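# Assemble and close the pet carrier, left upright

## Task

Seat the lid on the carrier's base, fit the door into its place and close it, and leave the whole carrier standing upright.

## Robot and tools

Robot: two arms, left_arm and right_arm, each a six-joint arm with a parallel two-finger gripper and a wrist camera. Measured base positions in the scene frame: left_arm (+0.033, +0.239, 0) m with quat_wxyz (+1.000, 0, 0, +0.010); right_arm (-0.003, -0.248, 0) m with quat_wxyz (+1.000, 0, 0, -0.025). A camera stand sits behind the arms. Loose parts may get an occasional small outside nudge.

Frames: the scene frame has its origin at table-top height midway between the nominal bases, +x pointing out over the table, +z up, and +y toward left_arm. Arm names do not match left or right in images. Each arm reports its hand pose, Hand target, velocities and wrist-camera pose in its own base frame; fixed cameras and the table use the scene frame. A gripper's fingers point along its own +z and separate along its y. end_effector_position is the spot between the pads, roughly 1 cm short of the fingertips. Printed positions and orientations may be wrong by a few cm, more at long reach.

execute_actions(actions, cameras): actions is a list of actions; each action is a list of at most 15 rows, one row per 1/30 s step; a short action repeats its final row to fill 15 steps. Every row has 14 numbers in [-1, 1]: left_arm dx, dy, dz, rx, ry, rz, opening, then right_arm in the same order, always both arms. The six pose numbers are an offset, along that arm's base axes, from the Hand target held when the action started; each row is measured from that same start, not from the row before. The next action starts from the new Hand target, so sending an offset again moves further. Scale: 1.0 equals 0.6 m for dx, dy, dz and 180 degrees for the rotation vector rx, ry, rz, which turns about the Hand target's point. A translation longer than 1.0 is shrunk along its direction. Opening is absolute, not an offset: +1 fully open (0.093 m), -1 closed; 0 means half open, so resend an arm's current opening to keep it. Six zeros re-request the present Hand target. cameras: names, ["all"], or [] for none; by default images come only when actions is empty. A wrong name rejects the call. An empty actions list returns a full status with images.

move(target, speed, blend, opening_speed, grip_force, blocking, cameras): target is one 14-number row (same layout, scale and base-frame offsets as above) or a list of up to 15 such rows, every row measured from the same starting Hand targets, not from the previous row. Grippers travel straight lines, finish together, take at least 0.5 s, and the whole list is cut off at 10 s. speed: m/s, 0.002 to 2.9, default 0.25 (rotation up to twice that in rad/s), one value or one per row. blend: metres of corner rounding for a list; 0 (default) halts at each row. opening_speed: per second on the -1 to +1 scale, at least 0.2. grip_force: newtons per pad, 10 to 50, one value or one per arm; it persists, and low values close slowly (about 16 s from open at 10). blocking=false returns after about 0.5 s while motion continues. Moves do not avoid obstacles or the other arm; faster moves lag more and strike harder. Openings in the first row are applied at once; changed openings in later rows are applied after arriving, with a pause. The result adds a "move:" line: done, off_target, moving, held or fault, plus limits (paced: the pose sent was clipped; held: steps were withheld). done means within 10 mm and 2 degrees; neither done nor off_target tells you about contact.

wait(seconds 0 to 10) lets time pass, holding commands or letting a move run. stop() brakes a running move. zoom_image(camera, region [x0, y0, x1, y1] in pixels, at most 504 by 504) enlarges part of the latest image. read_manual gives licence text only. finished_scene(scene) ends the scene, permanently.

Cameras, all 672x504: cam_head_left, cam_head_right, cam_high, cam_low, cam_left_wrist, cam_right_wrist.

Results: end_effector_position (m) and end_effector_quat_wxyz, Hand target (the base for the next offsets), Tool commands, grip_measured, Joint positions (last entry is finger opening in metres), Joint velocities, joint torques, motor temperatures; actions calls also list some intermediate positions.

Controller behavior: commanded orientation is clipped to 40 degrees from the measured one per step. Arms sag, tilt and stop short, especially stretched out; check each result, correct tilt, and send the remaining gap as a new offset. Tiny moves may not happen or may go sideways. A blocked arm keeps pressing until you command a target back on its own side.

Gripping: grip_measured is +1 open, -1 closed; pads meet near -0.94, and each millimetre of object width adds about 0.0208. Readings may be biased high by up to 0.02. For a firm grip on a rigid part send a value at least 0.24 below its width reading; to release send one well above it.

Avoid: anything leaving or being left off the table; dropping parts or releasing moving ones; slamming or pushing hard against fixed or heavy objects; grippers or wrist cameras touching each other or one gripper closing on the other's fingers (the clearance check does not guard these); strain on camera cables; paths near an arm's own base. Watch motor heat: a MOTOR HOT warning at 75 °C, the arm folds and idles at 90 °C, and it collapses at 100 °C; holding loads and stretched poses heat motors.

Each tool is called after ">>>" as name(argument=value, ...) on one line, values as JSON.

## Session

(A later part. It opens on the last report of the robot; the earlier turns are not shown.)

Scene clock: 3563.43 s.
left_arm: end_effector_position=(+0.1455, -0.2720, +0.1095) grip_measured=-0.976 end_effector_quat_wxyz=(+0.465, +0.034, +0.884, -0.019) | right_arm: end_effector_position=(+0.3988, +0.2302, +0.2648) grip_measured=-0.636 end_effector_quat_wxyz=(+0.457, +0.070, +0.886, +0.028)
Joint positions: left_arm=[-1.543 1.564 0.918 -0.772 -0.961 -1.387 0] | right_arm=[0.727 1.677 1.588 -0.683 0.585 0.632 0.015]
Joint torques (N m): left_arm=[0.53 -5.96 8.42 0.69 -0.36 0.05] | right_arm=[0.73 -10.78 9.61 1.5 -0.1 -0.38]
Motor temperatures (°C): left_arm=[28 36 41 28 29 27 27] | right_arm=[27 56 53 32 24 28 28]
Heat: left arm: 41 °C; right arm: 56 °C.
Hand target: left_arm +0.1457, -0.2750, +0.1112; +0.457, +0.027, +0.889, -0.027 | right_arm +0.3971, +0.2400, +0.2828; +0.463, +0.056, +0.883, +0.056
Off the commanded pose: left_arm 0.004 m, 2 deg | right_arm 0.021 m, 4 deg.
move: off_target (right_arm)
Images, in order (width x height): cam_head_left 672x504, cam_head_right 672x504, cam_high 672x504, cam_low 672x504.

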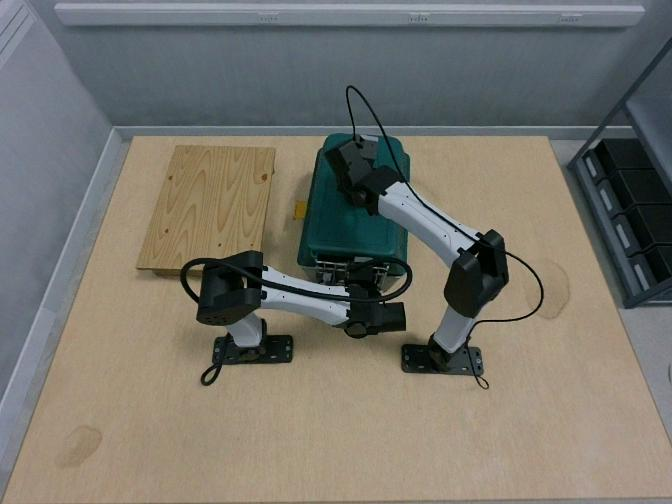

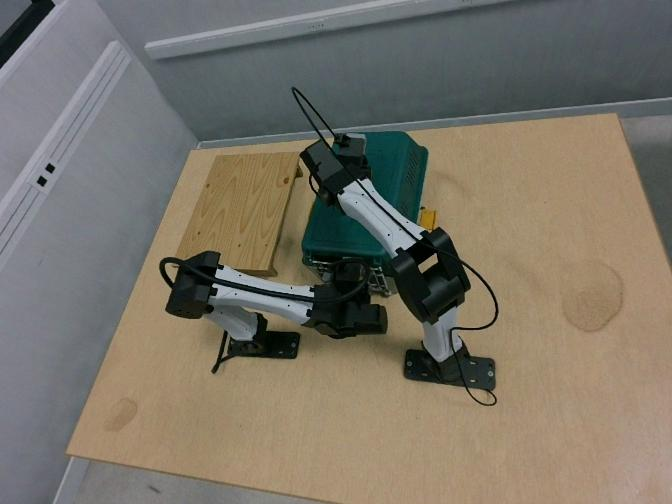

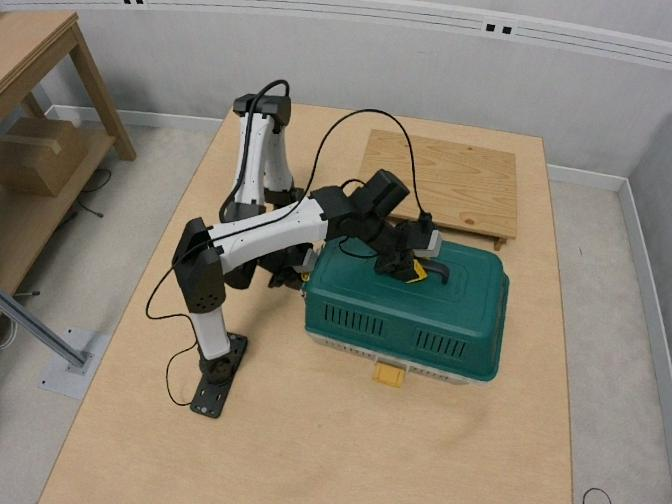

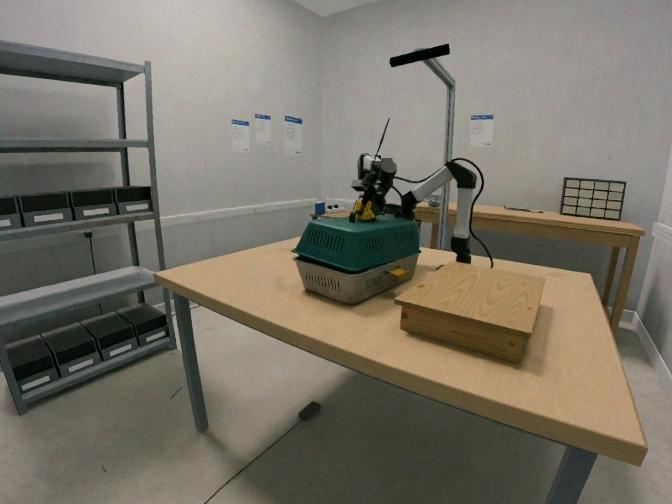

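>>> move(target=[0,0,0,0,0,0,-1,-0.002,-0.016,-0.02,0.0,0.002,0.004,-1], speed=0.05, cameras=["cam_head_left","cam_low","cam_high","cam_head_right"])

>>> zoom_image(camera="cam_head_left", region=[280, 210, 410, 310])

>>> zoom_image(camera="cam_low", region=[280, 210, 430, 310])

>>> zoom_image(camera="cam_head_right", region=[300, 220, 420, 310])

>>> zoom_image(camera="cam_high", region=[280, 200, 510, 380])

Scene clock: 3573.67 s.
left_arm: end_effector_position=(+0.1456, -0.2721, +0.1095) grip_measured=-0.976 end_effector_quat_wxyz=(+0.465, +0.034, +0.884, -0.019) | right_arm: end_effector_position=(+0.4021, +0.2266, +0.2556) grip_measured=-0.637 end_effector_quat_wxyz=(+0.453, +0.070, +0.888, +0.037)
Joint positions: left_arm=[-1.543 1.564 0.918 -0.772 -0.961 -1.387 0] | right_arm=[0.706 1.665 1.54 -0.634 0.552 0.621 0.015]
Joint torques (N m): left_arm=[0.51 -5.96 8.43 0.68 -0.36 0.05] | right_arm=[0.5 -12.81 6.64 1.6 -0.08 -0.51]
Motor temperatures (°C): left_arm=[28 36 41 28 29 27 27] | right_arm=[27 57 53 33 24 28 28]
Heat: left arm: 41 °C; right arm: 57 °C.
Hand target: left_arm +0.1457, -0.2751, +0.1112; +0.457, +0.027, +0.889, -0.027 | right_arm +0.3959, +0.2303, +0.2709; +0.460, +0.050, +0.884, +0.059
Off the commanded pose: left_arm 0.003 m, 2 deg | right_arm 0.017 m, 3 deg.
move: off_target (right_arm)
Images, in order (width x height): cam_head_left 672x504, cam_head_right 672x504, cam_high 672x504, cam_low 672x504.

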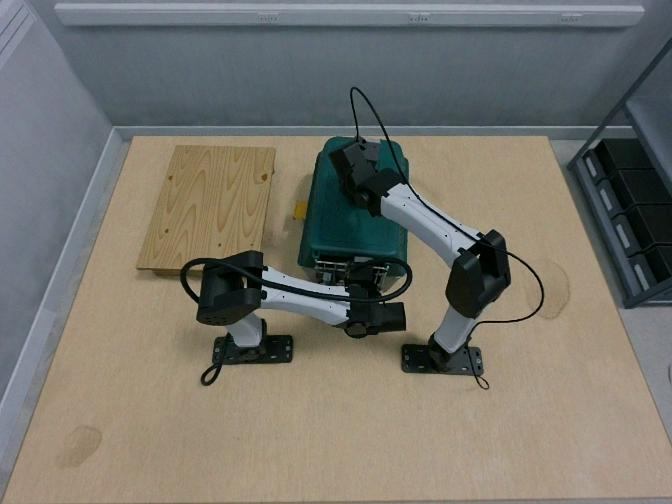

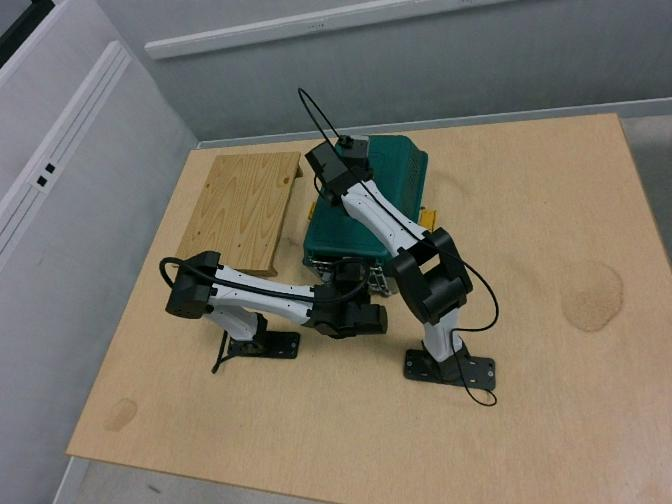

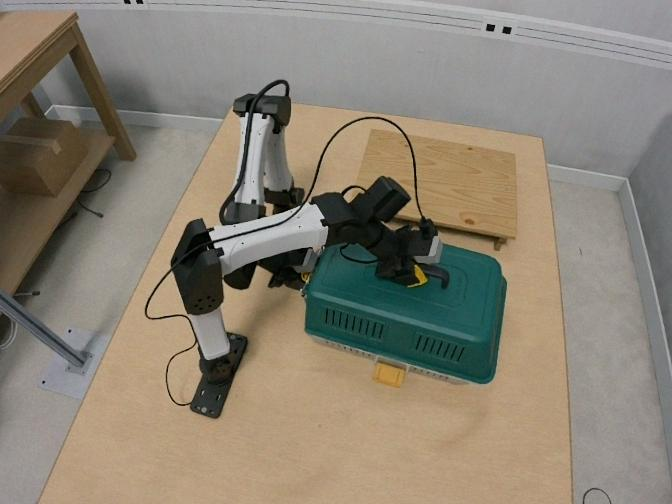

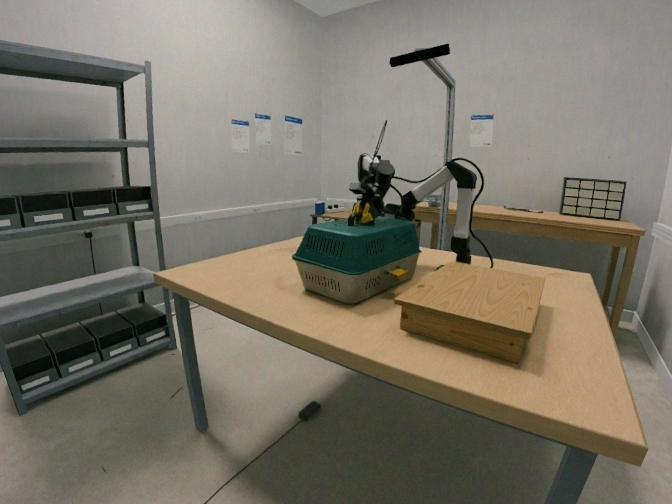

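Scaled by 3.877 from the camera's 672x504 image, which has a finer 960x720 frame.

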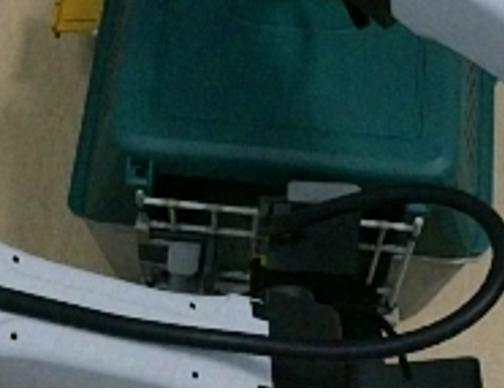

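Scaled by 3.360 from the camera's 672x504 image, which has a finer 960x720 frame.

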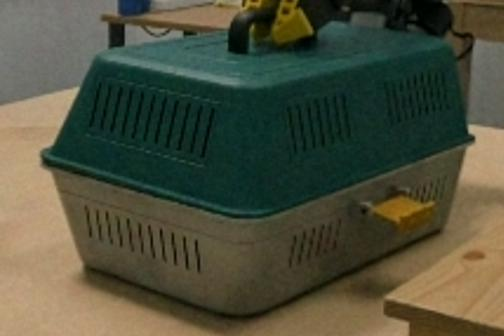

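Scaled by 4.200 from the camera's 672x504 image, which has a finer 960x720 frame.

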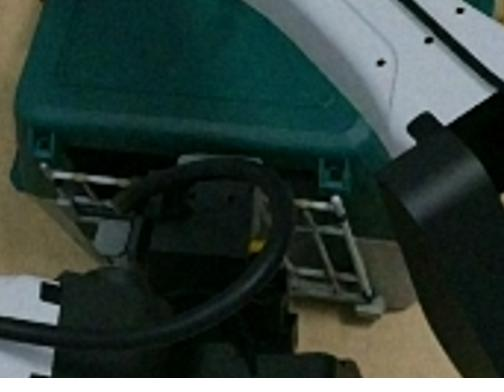

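Scaled by 2.191 from the camera's 672x504 image, which has a finer 960x720 frame.

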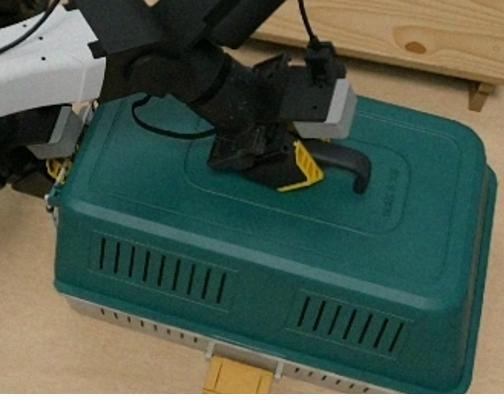

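>>> move(target=[0.012,0,0,0,0.015,0,-1,0,0,0.004,0,0,0,-1], speed=0.04, cameras=["cam_head_left","cam_head_right"])

>>> zoom_image(camera="cam_head_left", region=[300, 240, 335, 268])

>>> zoom_image(camera="cam_head_right", region=[360, 250, 400, 300])

>>> zoom_image(camera="cam_head_right", region=[300, 220, 420, 310])

Scene clock: 3600.37 s.
left_arm: end_effector_position=(+0.1466, -0.2722, +0.1098) grip_measured=-0.976 end_effector_quat_wxyz=(+0.450, +0.039, +0.892, -0.020) | right_arm: end_effector_position=(+0.4031, +0.2265, +0.2562) grip_measured=-0.637 end_effector_quat_wxyz=(+0.454, +0.070, +0.887, +0.038)
Joint positions: left_arm=[-1.526 1.546 0.92 -0.766 -0.923 -1.348 0] | right_arm=[0.703 1.665 1.54 -0.63 0.549 0.618 0.015]
Joint torques (N m): left_arm=[3.32 -5.91 8.96 0.88 -0.15 0.23] | right_arm=[0.65 -12.74 7.46 1.48 -0.07 -0.49]
Motor temperatures (°C): left_arm=[28 36 41 28 29 27 27] | right_arm=[27 64 53 33 24 28 28]
Heat: left arm: 41 °C; right arm: 64 °C.
Hand target: left_arm +0.1529, -0.2750, +0.1112; +0.436, +0.026, +0.899, -0.027 | right_arm +0.3959, +0.2303, +0.2733; +0.460, +0.050, +0.884, +0.059
Off the commanded pose: left_arm 0.007 m, 3 deg | right_arm 0.019 m, 3 deg.
move: off_target (left_arm, right_arm)
Images, in order (width x height): cam_head_left 672x504, cam_head_right 672x504.

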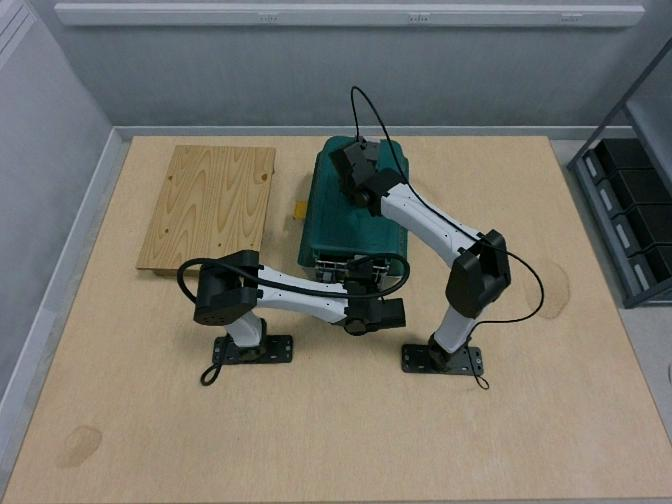

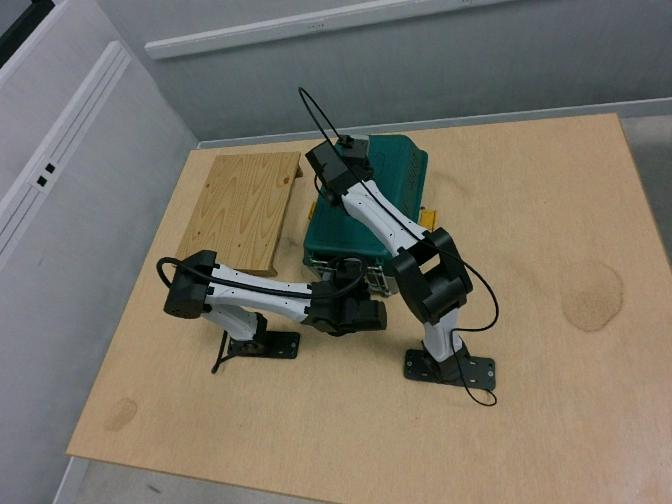

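Scaled by 14.400 from the camera's 672x504 image, which has a finer 960x720 frame.

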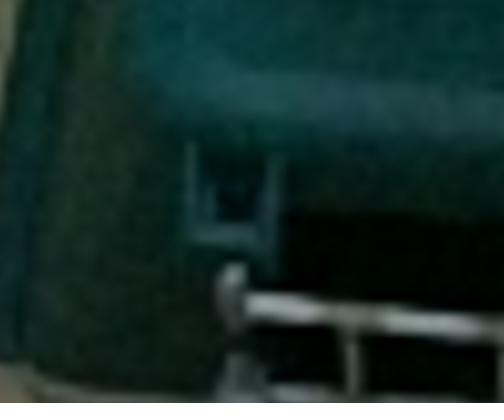

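Scaled by 10.080 from the camera's 672x504 image, which has a finer 960x720 frame.

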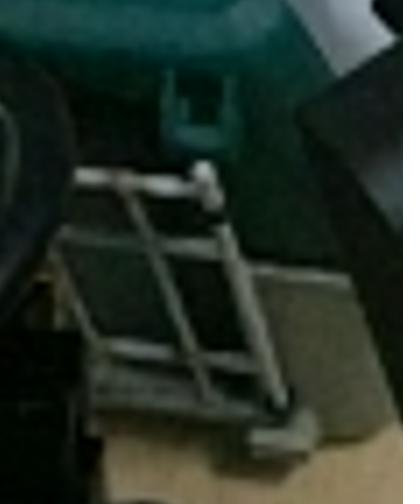

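Scaled by 4.200 from the camera's 672x504 image, which has a finer 960x720 frame.

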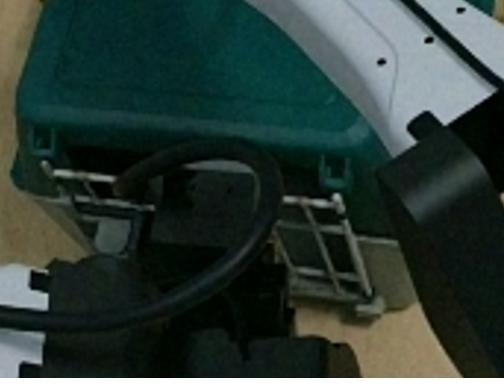

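>>> move(target=[0,0,0,0,0,0,-1,0.006,-0.004,-0.03,0,-0.012,0,-1], speed=0.04, cameras=["cam_head_left","cam_head_right","cam_low"])

>>> zoom_image(camera="cam_head_left", region=[300, 240, 335, 268])

>>> zoom_image(camera="cam_head_right", region=[360, 250, 400, 300])

>>> zoom_image(camera="cam_head_right", region=[300, 220, 420, 310])

>>> zoom_image(camera="cam_low", region=[280, 210, 430, 310])

Scene clock: 3618.70 s.
left_arm: end_effector_position=(+0.1461, -0.2724, +0.1099) grip_measured=-0.976 end_effector_quat_wxyz=(+0.448, +0.039, +0.893, -0.022) | right_arm: end_effector_position=(+0.4016, +0.2251, +0.2571) grip_measured=-0.637 end_effector_quat_wxyz=(+0.474, +0.073, +0.876, +0.057)
Joint positions: left_arm=[-1.526 1.543 0.92 -0.766 -0.918 -1.347 0] | right_arm=[0.701 1.617 1.451 -0.524 0.543 0.608 0.015]
Joint torques (N m): left_arm=[3.28 -5.64 8.96 0.88 -0.21 0.23] | right_arm=[0.44 -10.11 4.66 1.88 0.08 -0.62]
Motor temperatures (°C): left_arm=[28 36 41 28 29 27 27] | right_arm=[27 66 54 33 24 28 28]
Heat: left arm: 41 °C; right arm: 66 °C.
Hand target: left_arm +0.1528, -0.2751, +0.1112; +0.436, +0.026, +0.899, -0.028 | right_arm +0.3994, +0.2279, +0.2552; +0.477, +0.049, +0.876, +0.060
Off the commanded pose: left_arm 0.007 m, 2 deg | right_arm 0.004 m, 3 deg.
move: off_target (right_arm)
Images, in order (width x height): cam_head_left 672x504, cam_head_right 672x504, cam_low 672x504.

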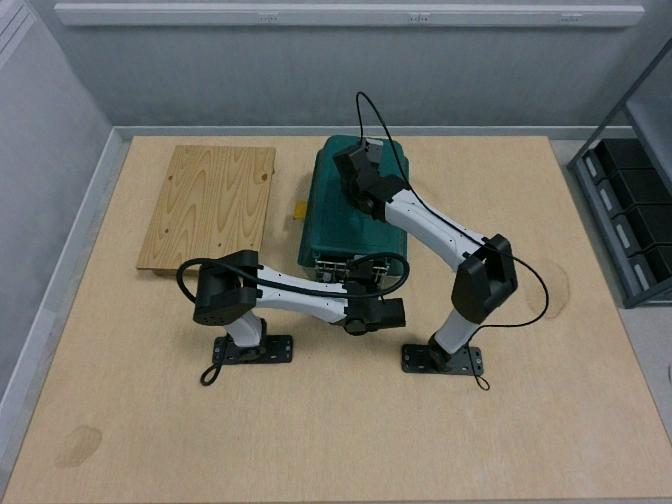

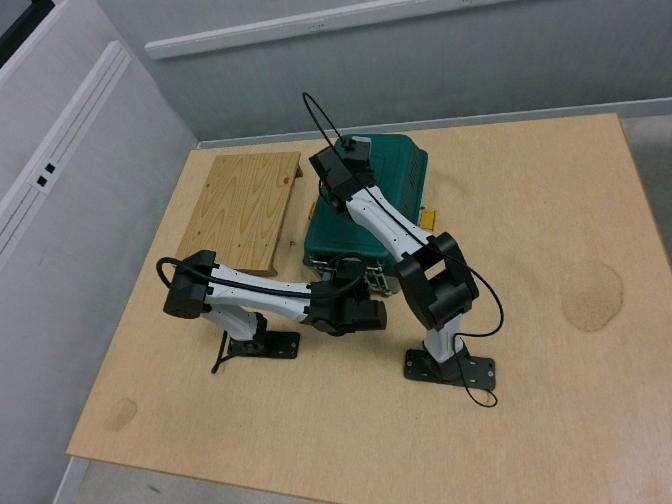

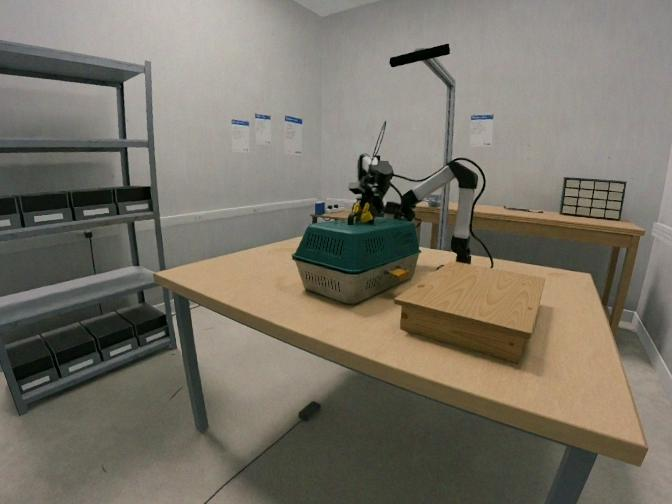

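Scaled by 14.400 from the camera's 672x504 image, which has a finer 960x720 frame.

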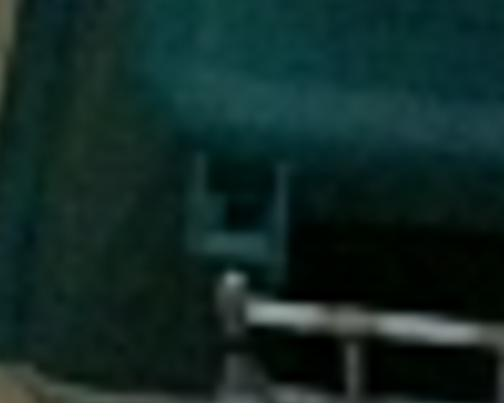

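Scaled by 10.080 from the camera's 672x504 image, which has a finer 960x720 frame.

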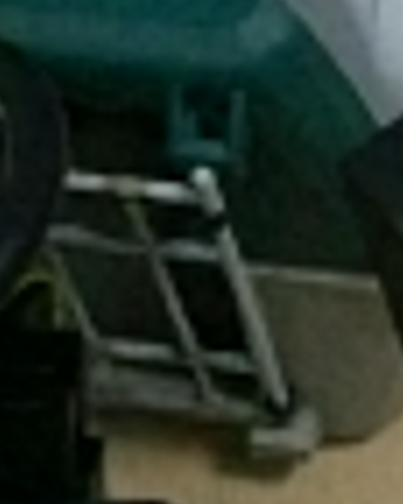

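Scaled by 4.200 from the camera's 672x504 image, which has a finer 960x720 frame.

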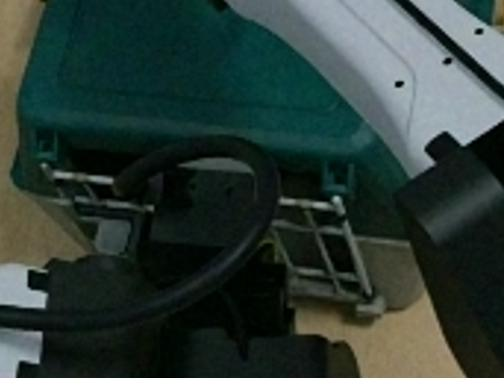

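Scaled by 3.360 from the camera's 672x504 image, which has a finer 960x720 frame.

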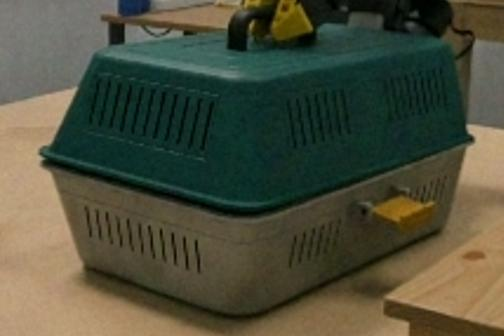

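>>> move(target=[0.02,0,0,0,0.0,0,-1,0,0.002,0.012,0,0.002,0,-1], speed=0.04, cameras=["cam_head_left","cam_head_right"])

>>> zoom_image(camera="cam_head_left", region=[300, 240, 335, 268])

>>> zoom_image(camera="cam_head_right", region=[360, 250, 400, 300])

>>> zoom_image(camera="cam_head_right", region=[295, 240, 335, 280])

Scene clock: 3644.03 s.
left_arm: end_effector_position=(+0.1491, -0.2750, +0.1105) grip_measured=-0.976 end_effector_quat_wxyz=(+0.439, +0.050, +0.897, -0.024) | right_arm: end_effector_position=(+0.4041, +0.2244, +0.2597) grip_measured=-0.638 end_effector_quat_wxyz=(+0.477, +0.068, +0.874, +0.057)
Joint positions: left_arm=[-1.506 1.531 0.92 -0.739 -0.89 -1.289 0] | right_arm=[0.695 1.617 1.454 -0.514 0.539 0.587 0.015]
Joint torques (N m): left_arm=[5.68 -5.39 7.83 1.26 -0.41 0.3] | right_arm=[1.03 -9.59 7.69 1.45 0.09 -0.38]
Motor temperatures (°C): left_arm=[28 35 41 28 29 27 27] | right_arm=[27 61 52 35 24 28 28]
Heat: left arm: 41 °C; right arm: 61 °C.
Hand target: left_arm +0.1649, -0.2750, +0.1112; +0.436, +0.026, +0.899, -0.027 | right_arm +0.3994, +0.2292, +0.2625; +0.474, +0.049, +0.877, +0.060
Off the commanded pose: left_arm 0.016 m, 3 deg | right_arm 0.007 m, 2 deg.
move: off_target (left_arm)
Images, in order (width x height): cam_head_left 672x504, cam_head_right 672x504.

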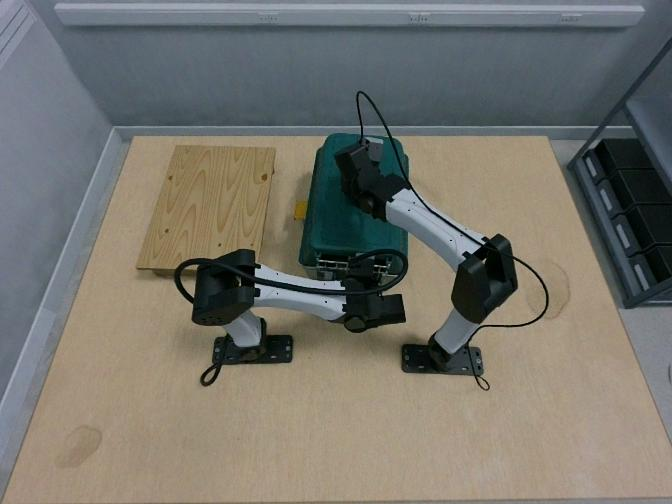

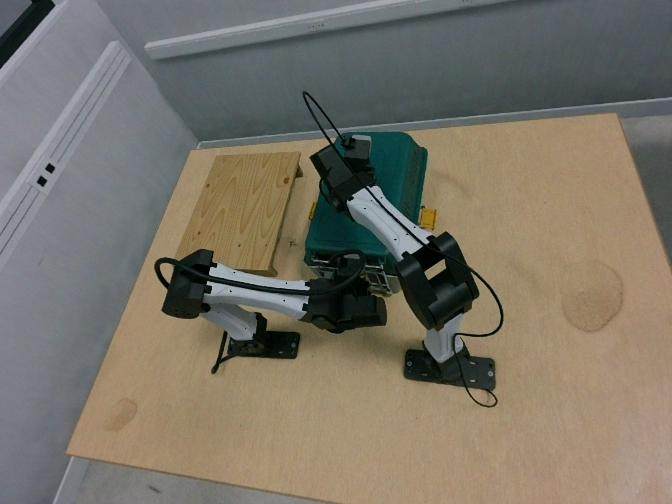

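Scaled by 14.400 from the camera's 672x504 image, which has a finer 960x720 frame.

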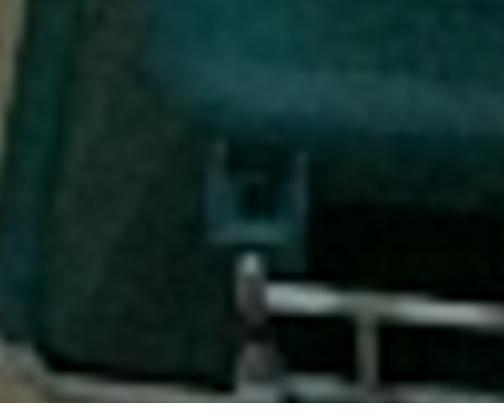

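Scaled by 10.080 from the camera's 672x504 image, which has a finer 960x720 frame.

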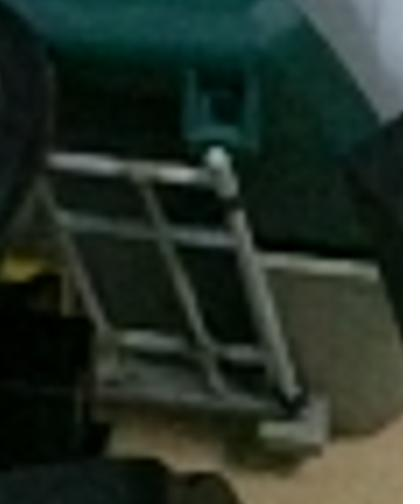

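Scaled by 12.600 from the camera's 672x504 image, which has a finer 960x720 frame.

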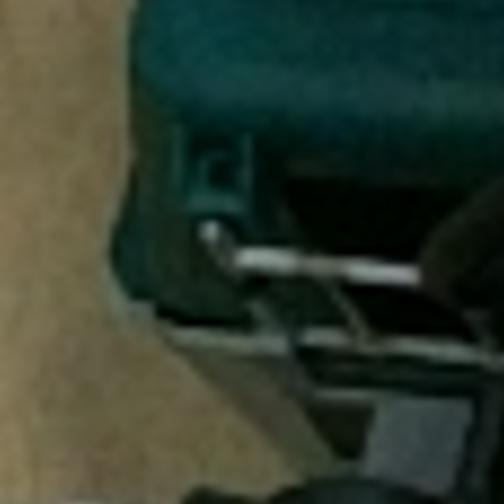

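>>> move(target=[-0.01,0,0,0,0.0,0,-1,0.002,0.0,-0.04,0,0.006,0,-1], speed=0.04, cameras=["cam_head_left","cam_head_right","cam_low"])

>>> zoom_image(camera="cam_head_left", region=[300, 240, 335, 268])

>>> zoom_image(camera="cam_head_right", region=[360, 250, 400, 300])

>>> zoom_image(camera="cam_head_right", region=[295, 240, 335, 280])

>>> zoom_image(camera="cam_low", region=[280, 210, 430, 310])

Scene clock: 3659.37 s.
left_arm: end_effector_position=(+0.1491, -0.2750, +0.1105) grip_measured=-0.976 end_effector_quat_wxyz=(+0.439, +0.049, +0.897, -0.025) | right_arm: end_effector_position=(+0.4046, +0.2248, +0.2589) grip_measured=-0.638 end_effector_quat_wxyz=(+0.480, +0.070, +0.872, +0.065)
Joint positions: left_arm=[-1.506 1.531 0.92 -0.739 -0.89 -1.29 0] | right_arm=[0.692 1.61 1.435 -0.488 0.528 0.59 0.015]
Joint torques (N m): left_arm=[3.54 -4.96 8.39 0.97 -0.46 0] | right_arm=[0.81 -8.25 3.33 1.79 0.06 -0.33]
Motor temperatures (°C): left_arm=[29 35 41 29 29 27 27] | right_arm=[27 59 51 34 24 28 28]
Heat: left arm: 41 °C; right arm: 59 °C.
Hand target: left_arm +0.1589, -0.2751, +0.1112; +0.436, +0.026, +0.899, -0.028 | right_arm +0.4007, +0.2291, +0.2385; +0.466, +0.050, +0.881, +0.059
Off the commanded pose: left_arm 0.010 m, 3 deg | right_arm 0.021 m, 3 deg.
move: off_target (left_arm, right_arm)
Images, in order (width x height): cam_head_left 672x504, cam_head_right 672x504, cam_low 672x504.

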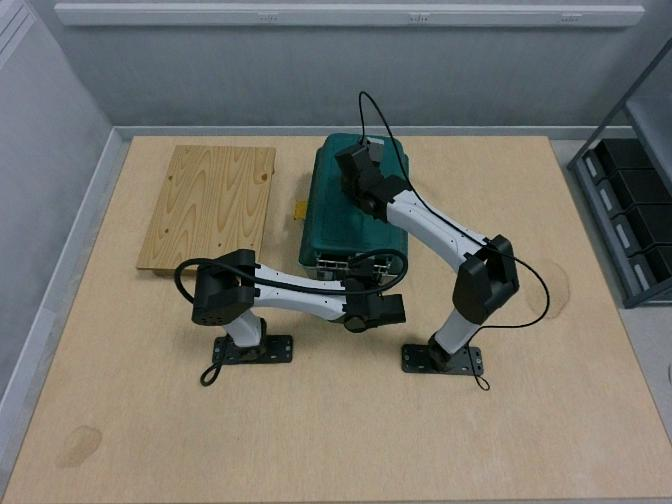

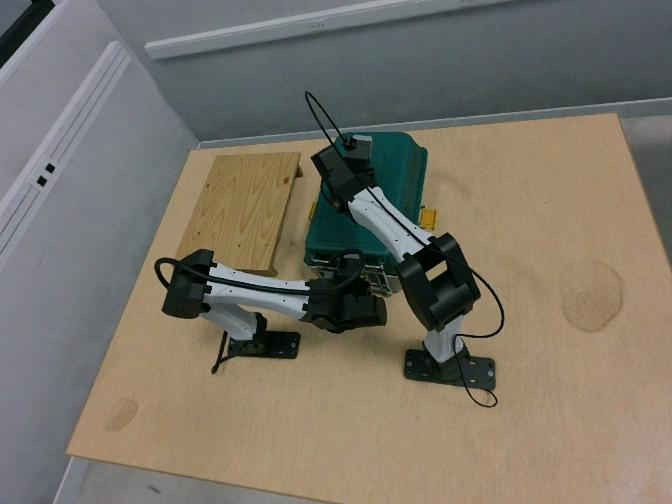

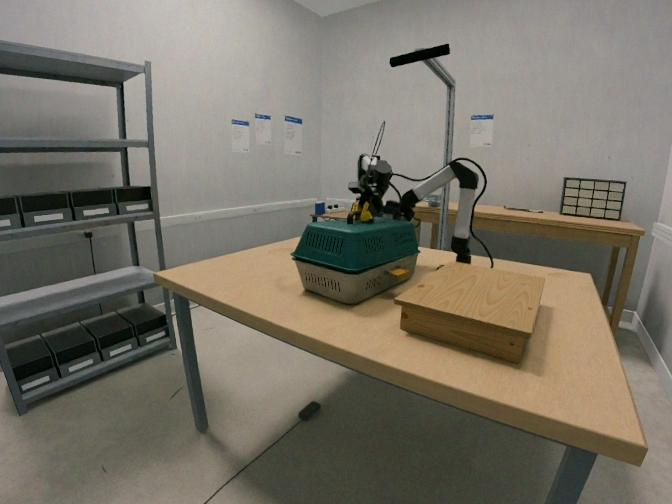

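Scaled by 14.400 from the camera's 672x504 image, which has a finer 960x720 frame.

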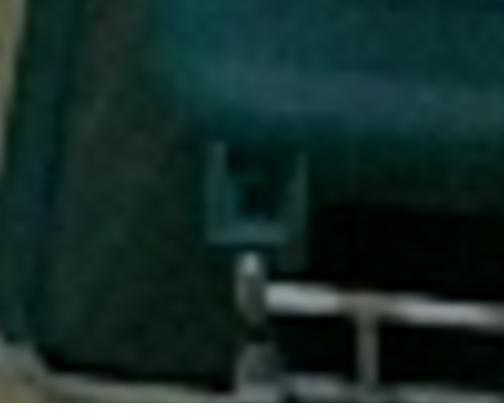

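Scaled by 10.080 from the camera's 672x504 image, which has a finer 960x720 frame.

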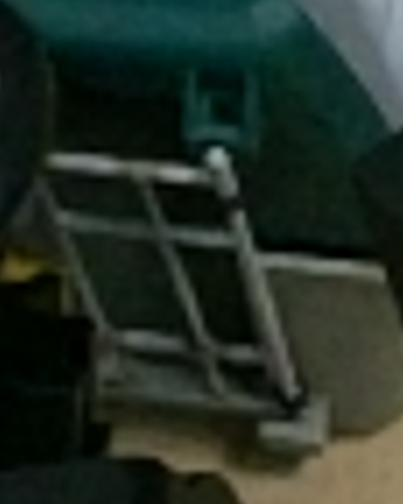

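Scaled by 12.600 from the camera's 672x504 image, which has a finer 960x720 frame.

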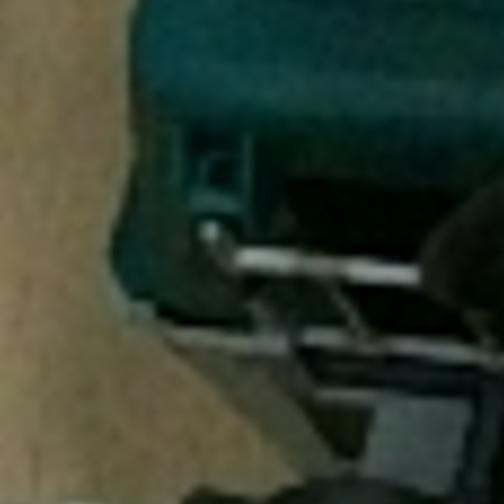

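Scaled by 3.360 from the camera's 672x504 image, which has a finer 960x720 frame.

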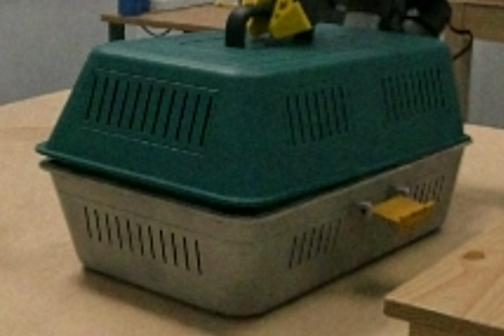

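>>> move(target=[-0.006,0,0,0,0.0,0,-1,0.0,0.004,-0.03,0,0.008,0,-1], speed=0.03, cameras=["cam_head_left","cam_head_right","cam_low"])

>>> zoom_image(camera="cam_head_left", region=[300, 240, 335, 268])

>>> zoom_image(camera="cam_head_right", region=[360, 250, 400, 300])

>>> zoom_image(camera="cam_low", region=[280, 210, 430, 310])

Scene clock: 3671.40 s.
left_arm: end_effector_position=(+0.1489, -0.2750, +0.1104) grip_measured=-0.976 end_effector_quat_wxyz=(+0.439, +0.047, +0.897, -0.026) | right_arm: end_effector_position=(+0.4043, +0.2253, +0.2586) grip_measured=-0.638 end_effector_quat_wxyz=(+0.482, +0.074, +0.870, +0.076)
Joint positions: left_arm=[-1.506 1.531 0.92 -0.74 -0.89 -1.297 0] | right_arm=[0.688 1.599 1.414 -0.462 0.515 0.596 0.015]
Joint torques (N m): left_arm=[2.26 -4.68 8.76 0.8 -0.49 -0.13] | right_arm=[1.14 -6.06 2.17 1.77 0.09 -0.25]
Motor temperatures (°C): left_arm=[29 35 41 29 29 27 27] | right_arm=[27 57 50 36 24 28 28]
Heat: left arm: 41 °C; right arm: 57 °C.
Hand target: left_arm +0.1552, -0.2751, +0.1112; +0.436, +0.026, +0.899, -0.028 | right_arm +0.4007, +0.2315, +0.2205; +0.455, +0.051, +0.887, +0.058
Off the commanded pose: left_arm 0.006 m, 2 deg | right_arm 0.039 m, 5 deg.
move: off_target (right_arm)
Images, in order (width x height): cam_head_left 672x504, cam_head_right 672x504, cam_low 672x504.

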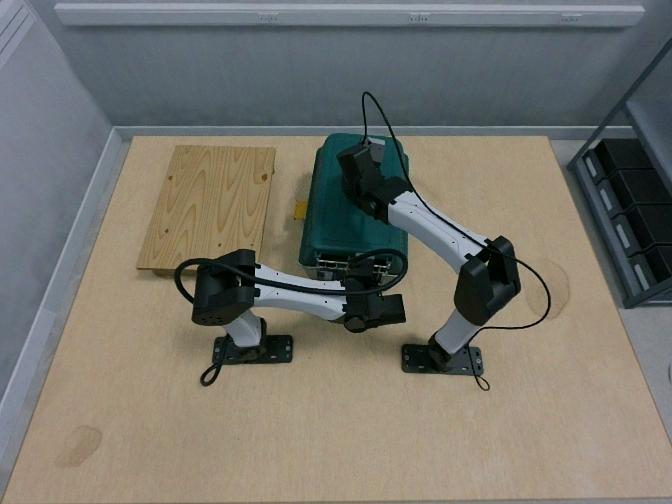

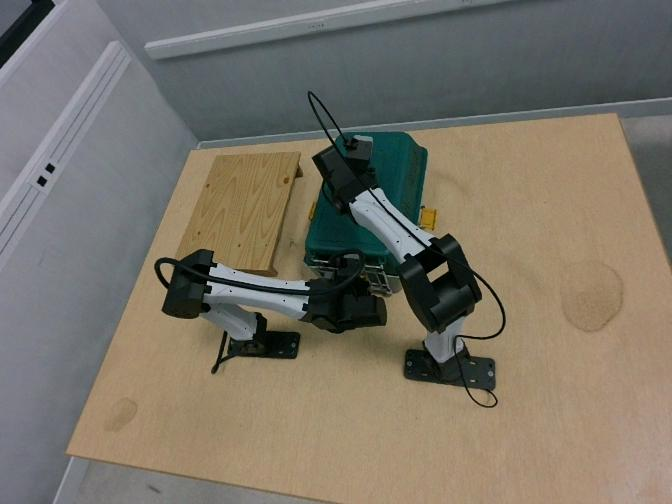

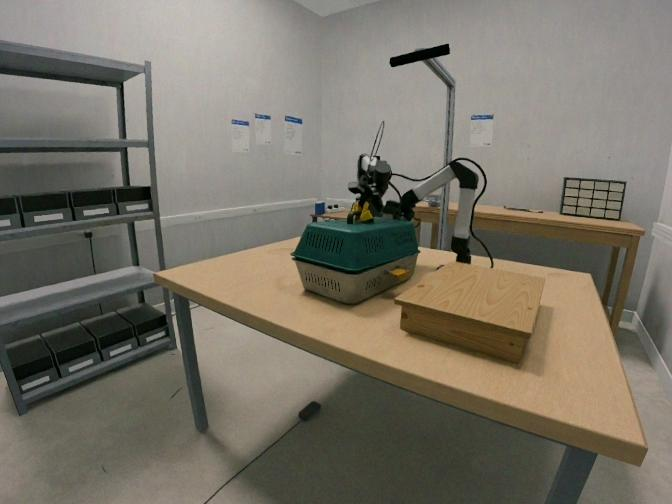

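Scaled by 14.400 from the camera's 672x504 image, which has a finer 960x720 frame.

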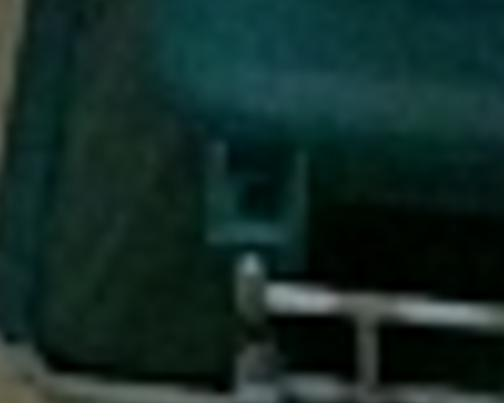

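Scaled by 10.080 from the camera's 672x504 image, which has a finer 960x720 frame.

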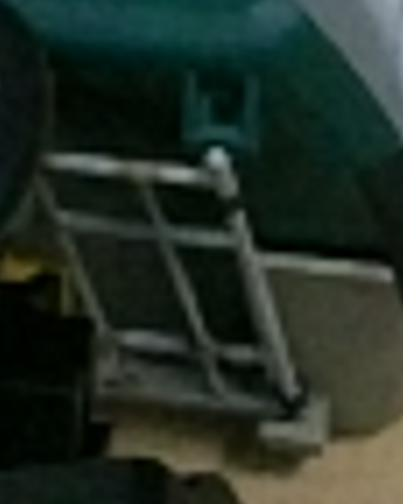

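Scaled by 3.360 from the camera's 672x504 image, which has a finer 960x720 frame.

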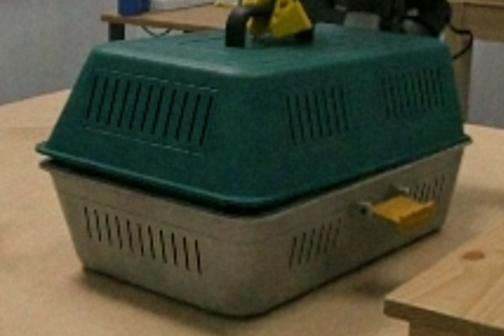

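>>> zoom_image(camera="cam_head_left", region=[350, 240, 420, 310])

>>> zoom_image(camera="cam_head_left", region=[295, 240, 355, 300])

>>> zoom_image(camera="cam_head_right", region=[285, 240, 345, 300])

Scaled by 7.200 from the camera's 672x504 image, which has a finer 960x720 frame.

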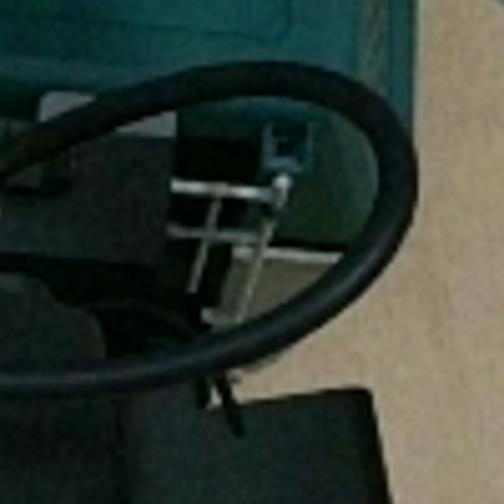

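Scaled by 8.400 from the camera's 672x504 image, which has a finer 960x720 frame.

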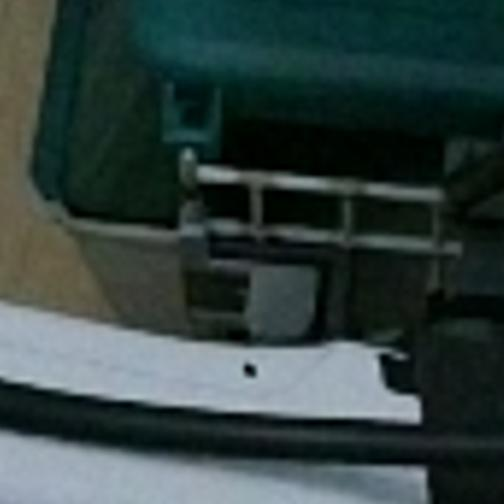

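Scaled by 8.400 from the camera's 672x504 image, which has a finer 960x720 frame.

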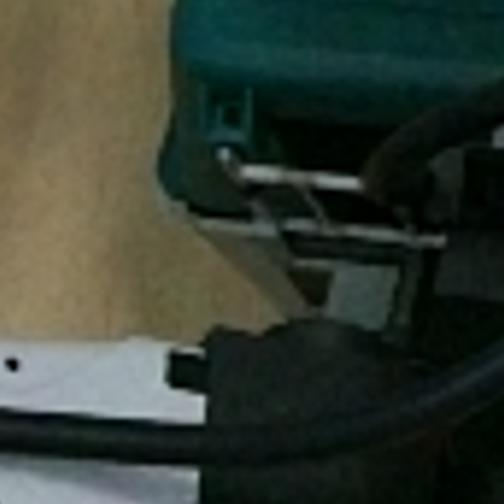

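>>> move(target=[0.006,0,0,0,0.0,0,-1,0.02,0.0,0.12,0,-0.012,0.014,-1], speed=0.05, cameras=["cam_head_left","cam_head_right","cam_low"])

>>> zoom_image(camera="cam_head_left", region=[350, 240, 420, 310])

>>> zoom_image(camera="cam_head_left", region=[295, 240, 355, 300])

>>> zoom_image(camera="cam_low", region=[280, 210, 430, 310])

Scene clock: 3720.93 s.
left_arm: end_effector_position=(+0.1528, -0.2755, +0.1108) grip_measured=-0.976 end_effector_quat_wxyz=(+0.439, +0.035, +0.897, -0.031) | right_arm: end_effector_position=(+0.4105, +0.2259, +0.2746) grip_measured=-0.638 end_effector_quat_wxyz=(+0.460, +0.042, +0.885, +0.053)
Joint positions: left_arm=[-1.492 1.531 0.92 -0.724 -0.888 -1.301 0] | right_arm=[0.671 1.657 1.583 -0.627 0.485 0.537 0.015]
Joint torques (N m): left_arm=[2.19 -4.93 8.46 0.84 -0.47 0.12] | right_arm=[0.1 -9.51 10.66 1.56 -0.01 -0.41]
Motor temperatures (°C): left_arm=[28 34 41 28 29 27 27] | right_arm=[27 50 46 38 24 27 28]
Heat: left arm: 41 °C; right arm: 50 °C.
Hand target: left_arm +0.1589, -0.2751, +0.1113; +0.436, +0.026, +0.899, -0.028 | right_arm +0.4127, +0.2314, +0.2924; +0.470, +0.030, +0.879, +0.069
Off the commanded pose: left_arm 0.006 m, 1 deg | right_arm 0.019 m, 3 deg.
move: off_target (right_arm)
Images, in order (width x height): cam_head_left 672x504, cam_head_right 672x504, cam_low 672x504.

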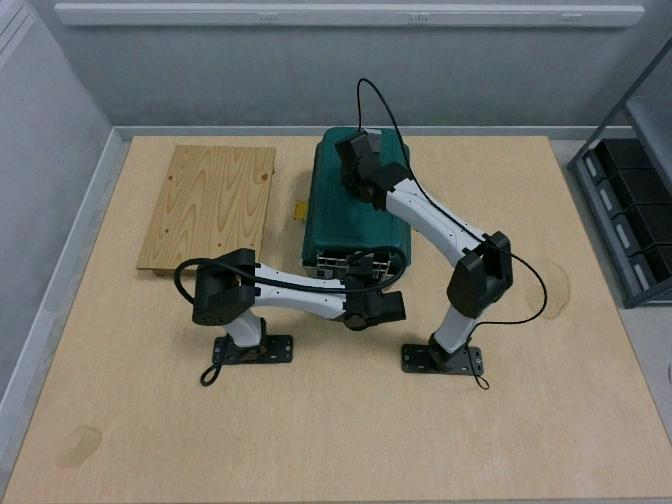

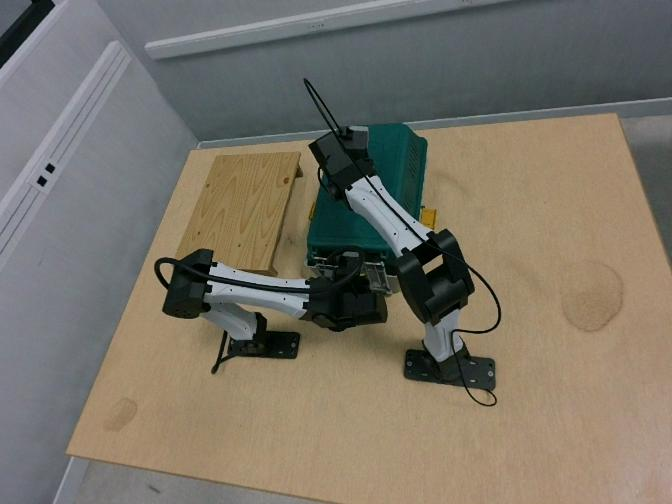

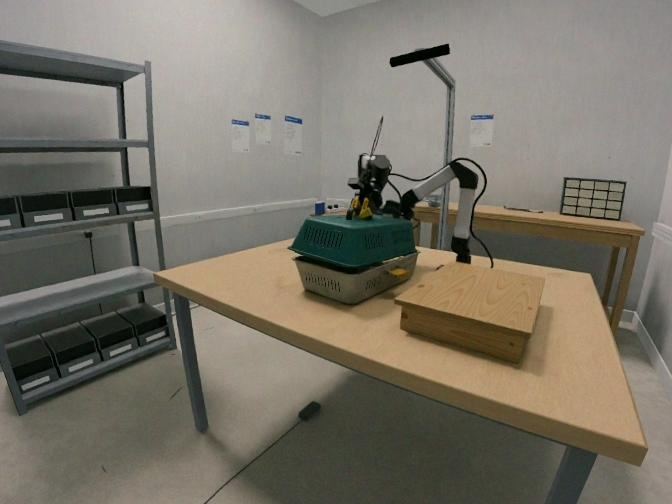

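Scaled by 7.200 from the camera's 672x504 image, which has a finer 960x720 frame.

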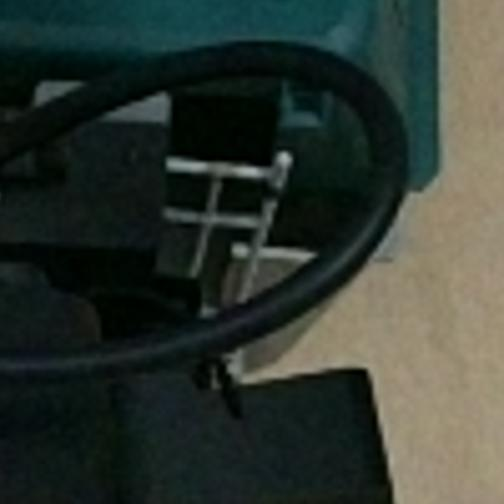

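Scaled by 8.400 from the camera's 672x504 image, which has a finer 960x720 frame.

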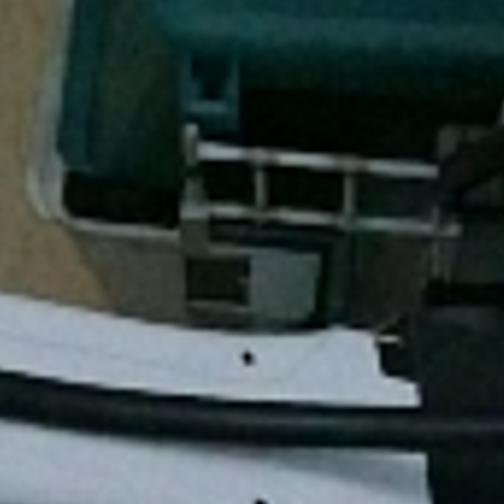

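Scaled by 3.360 from the camera's 672x504 image, which has a finer 960x720 frame.

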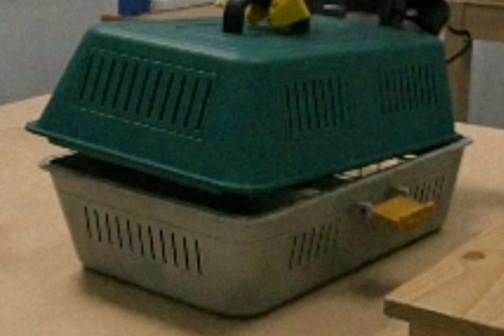

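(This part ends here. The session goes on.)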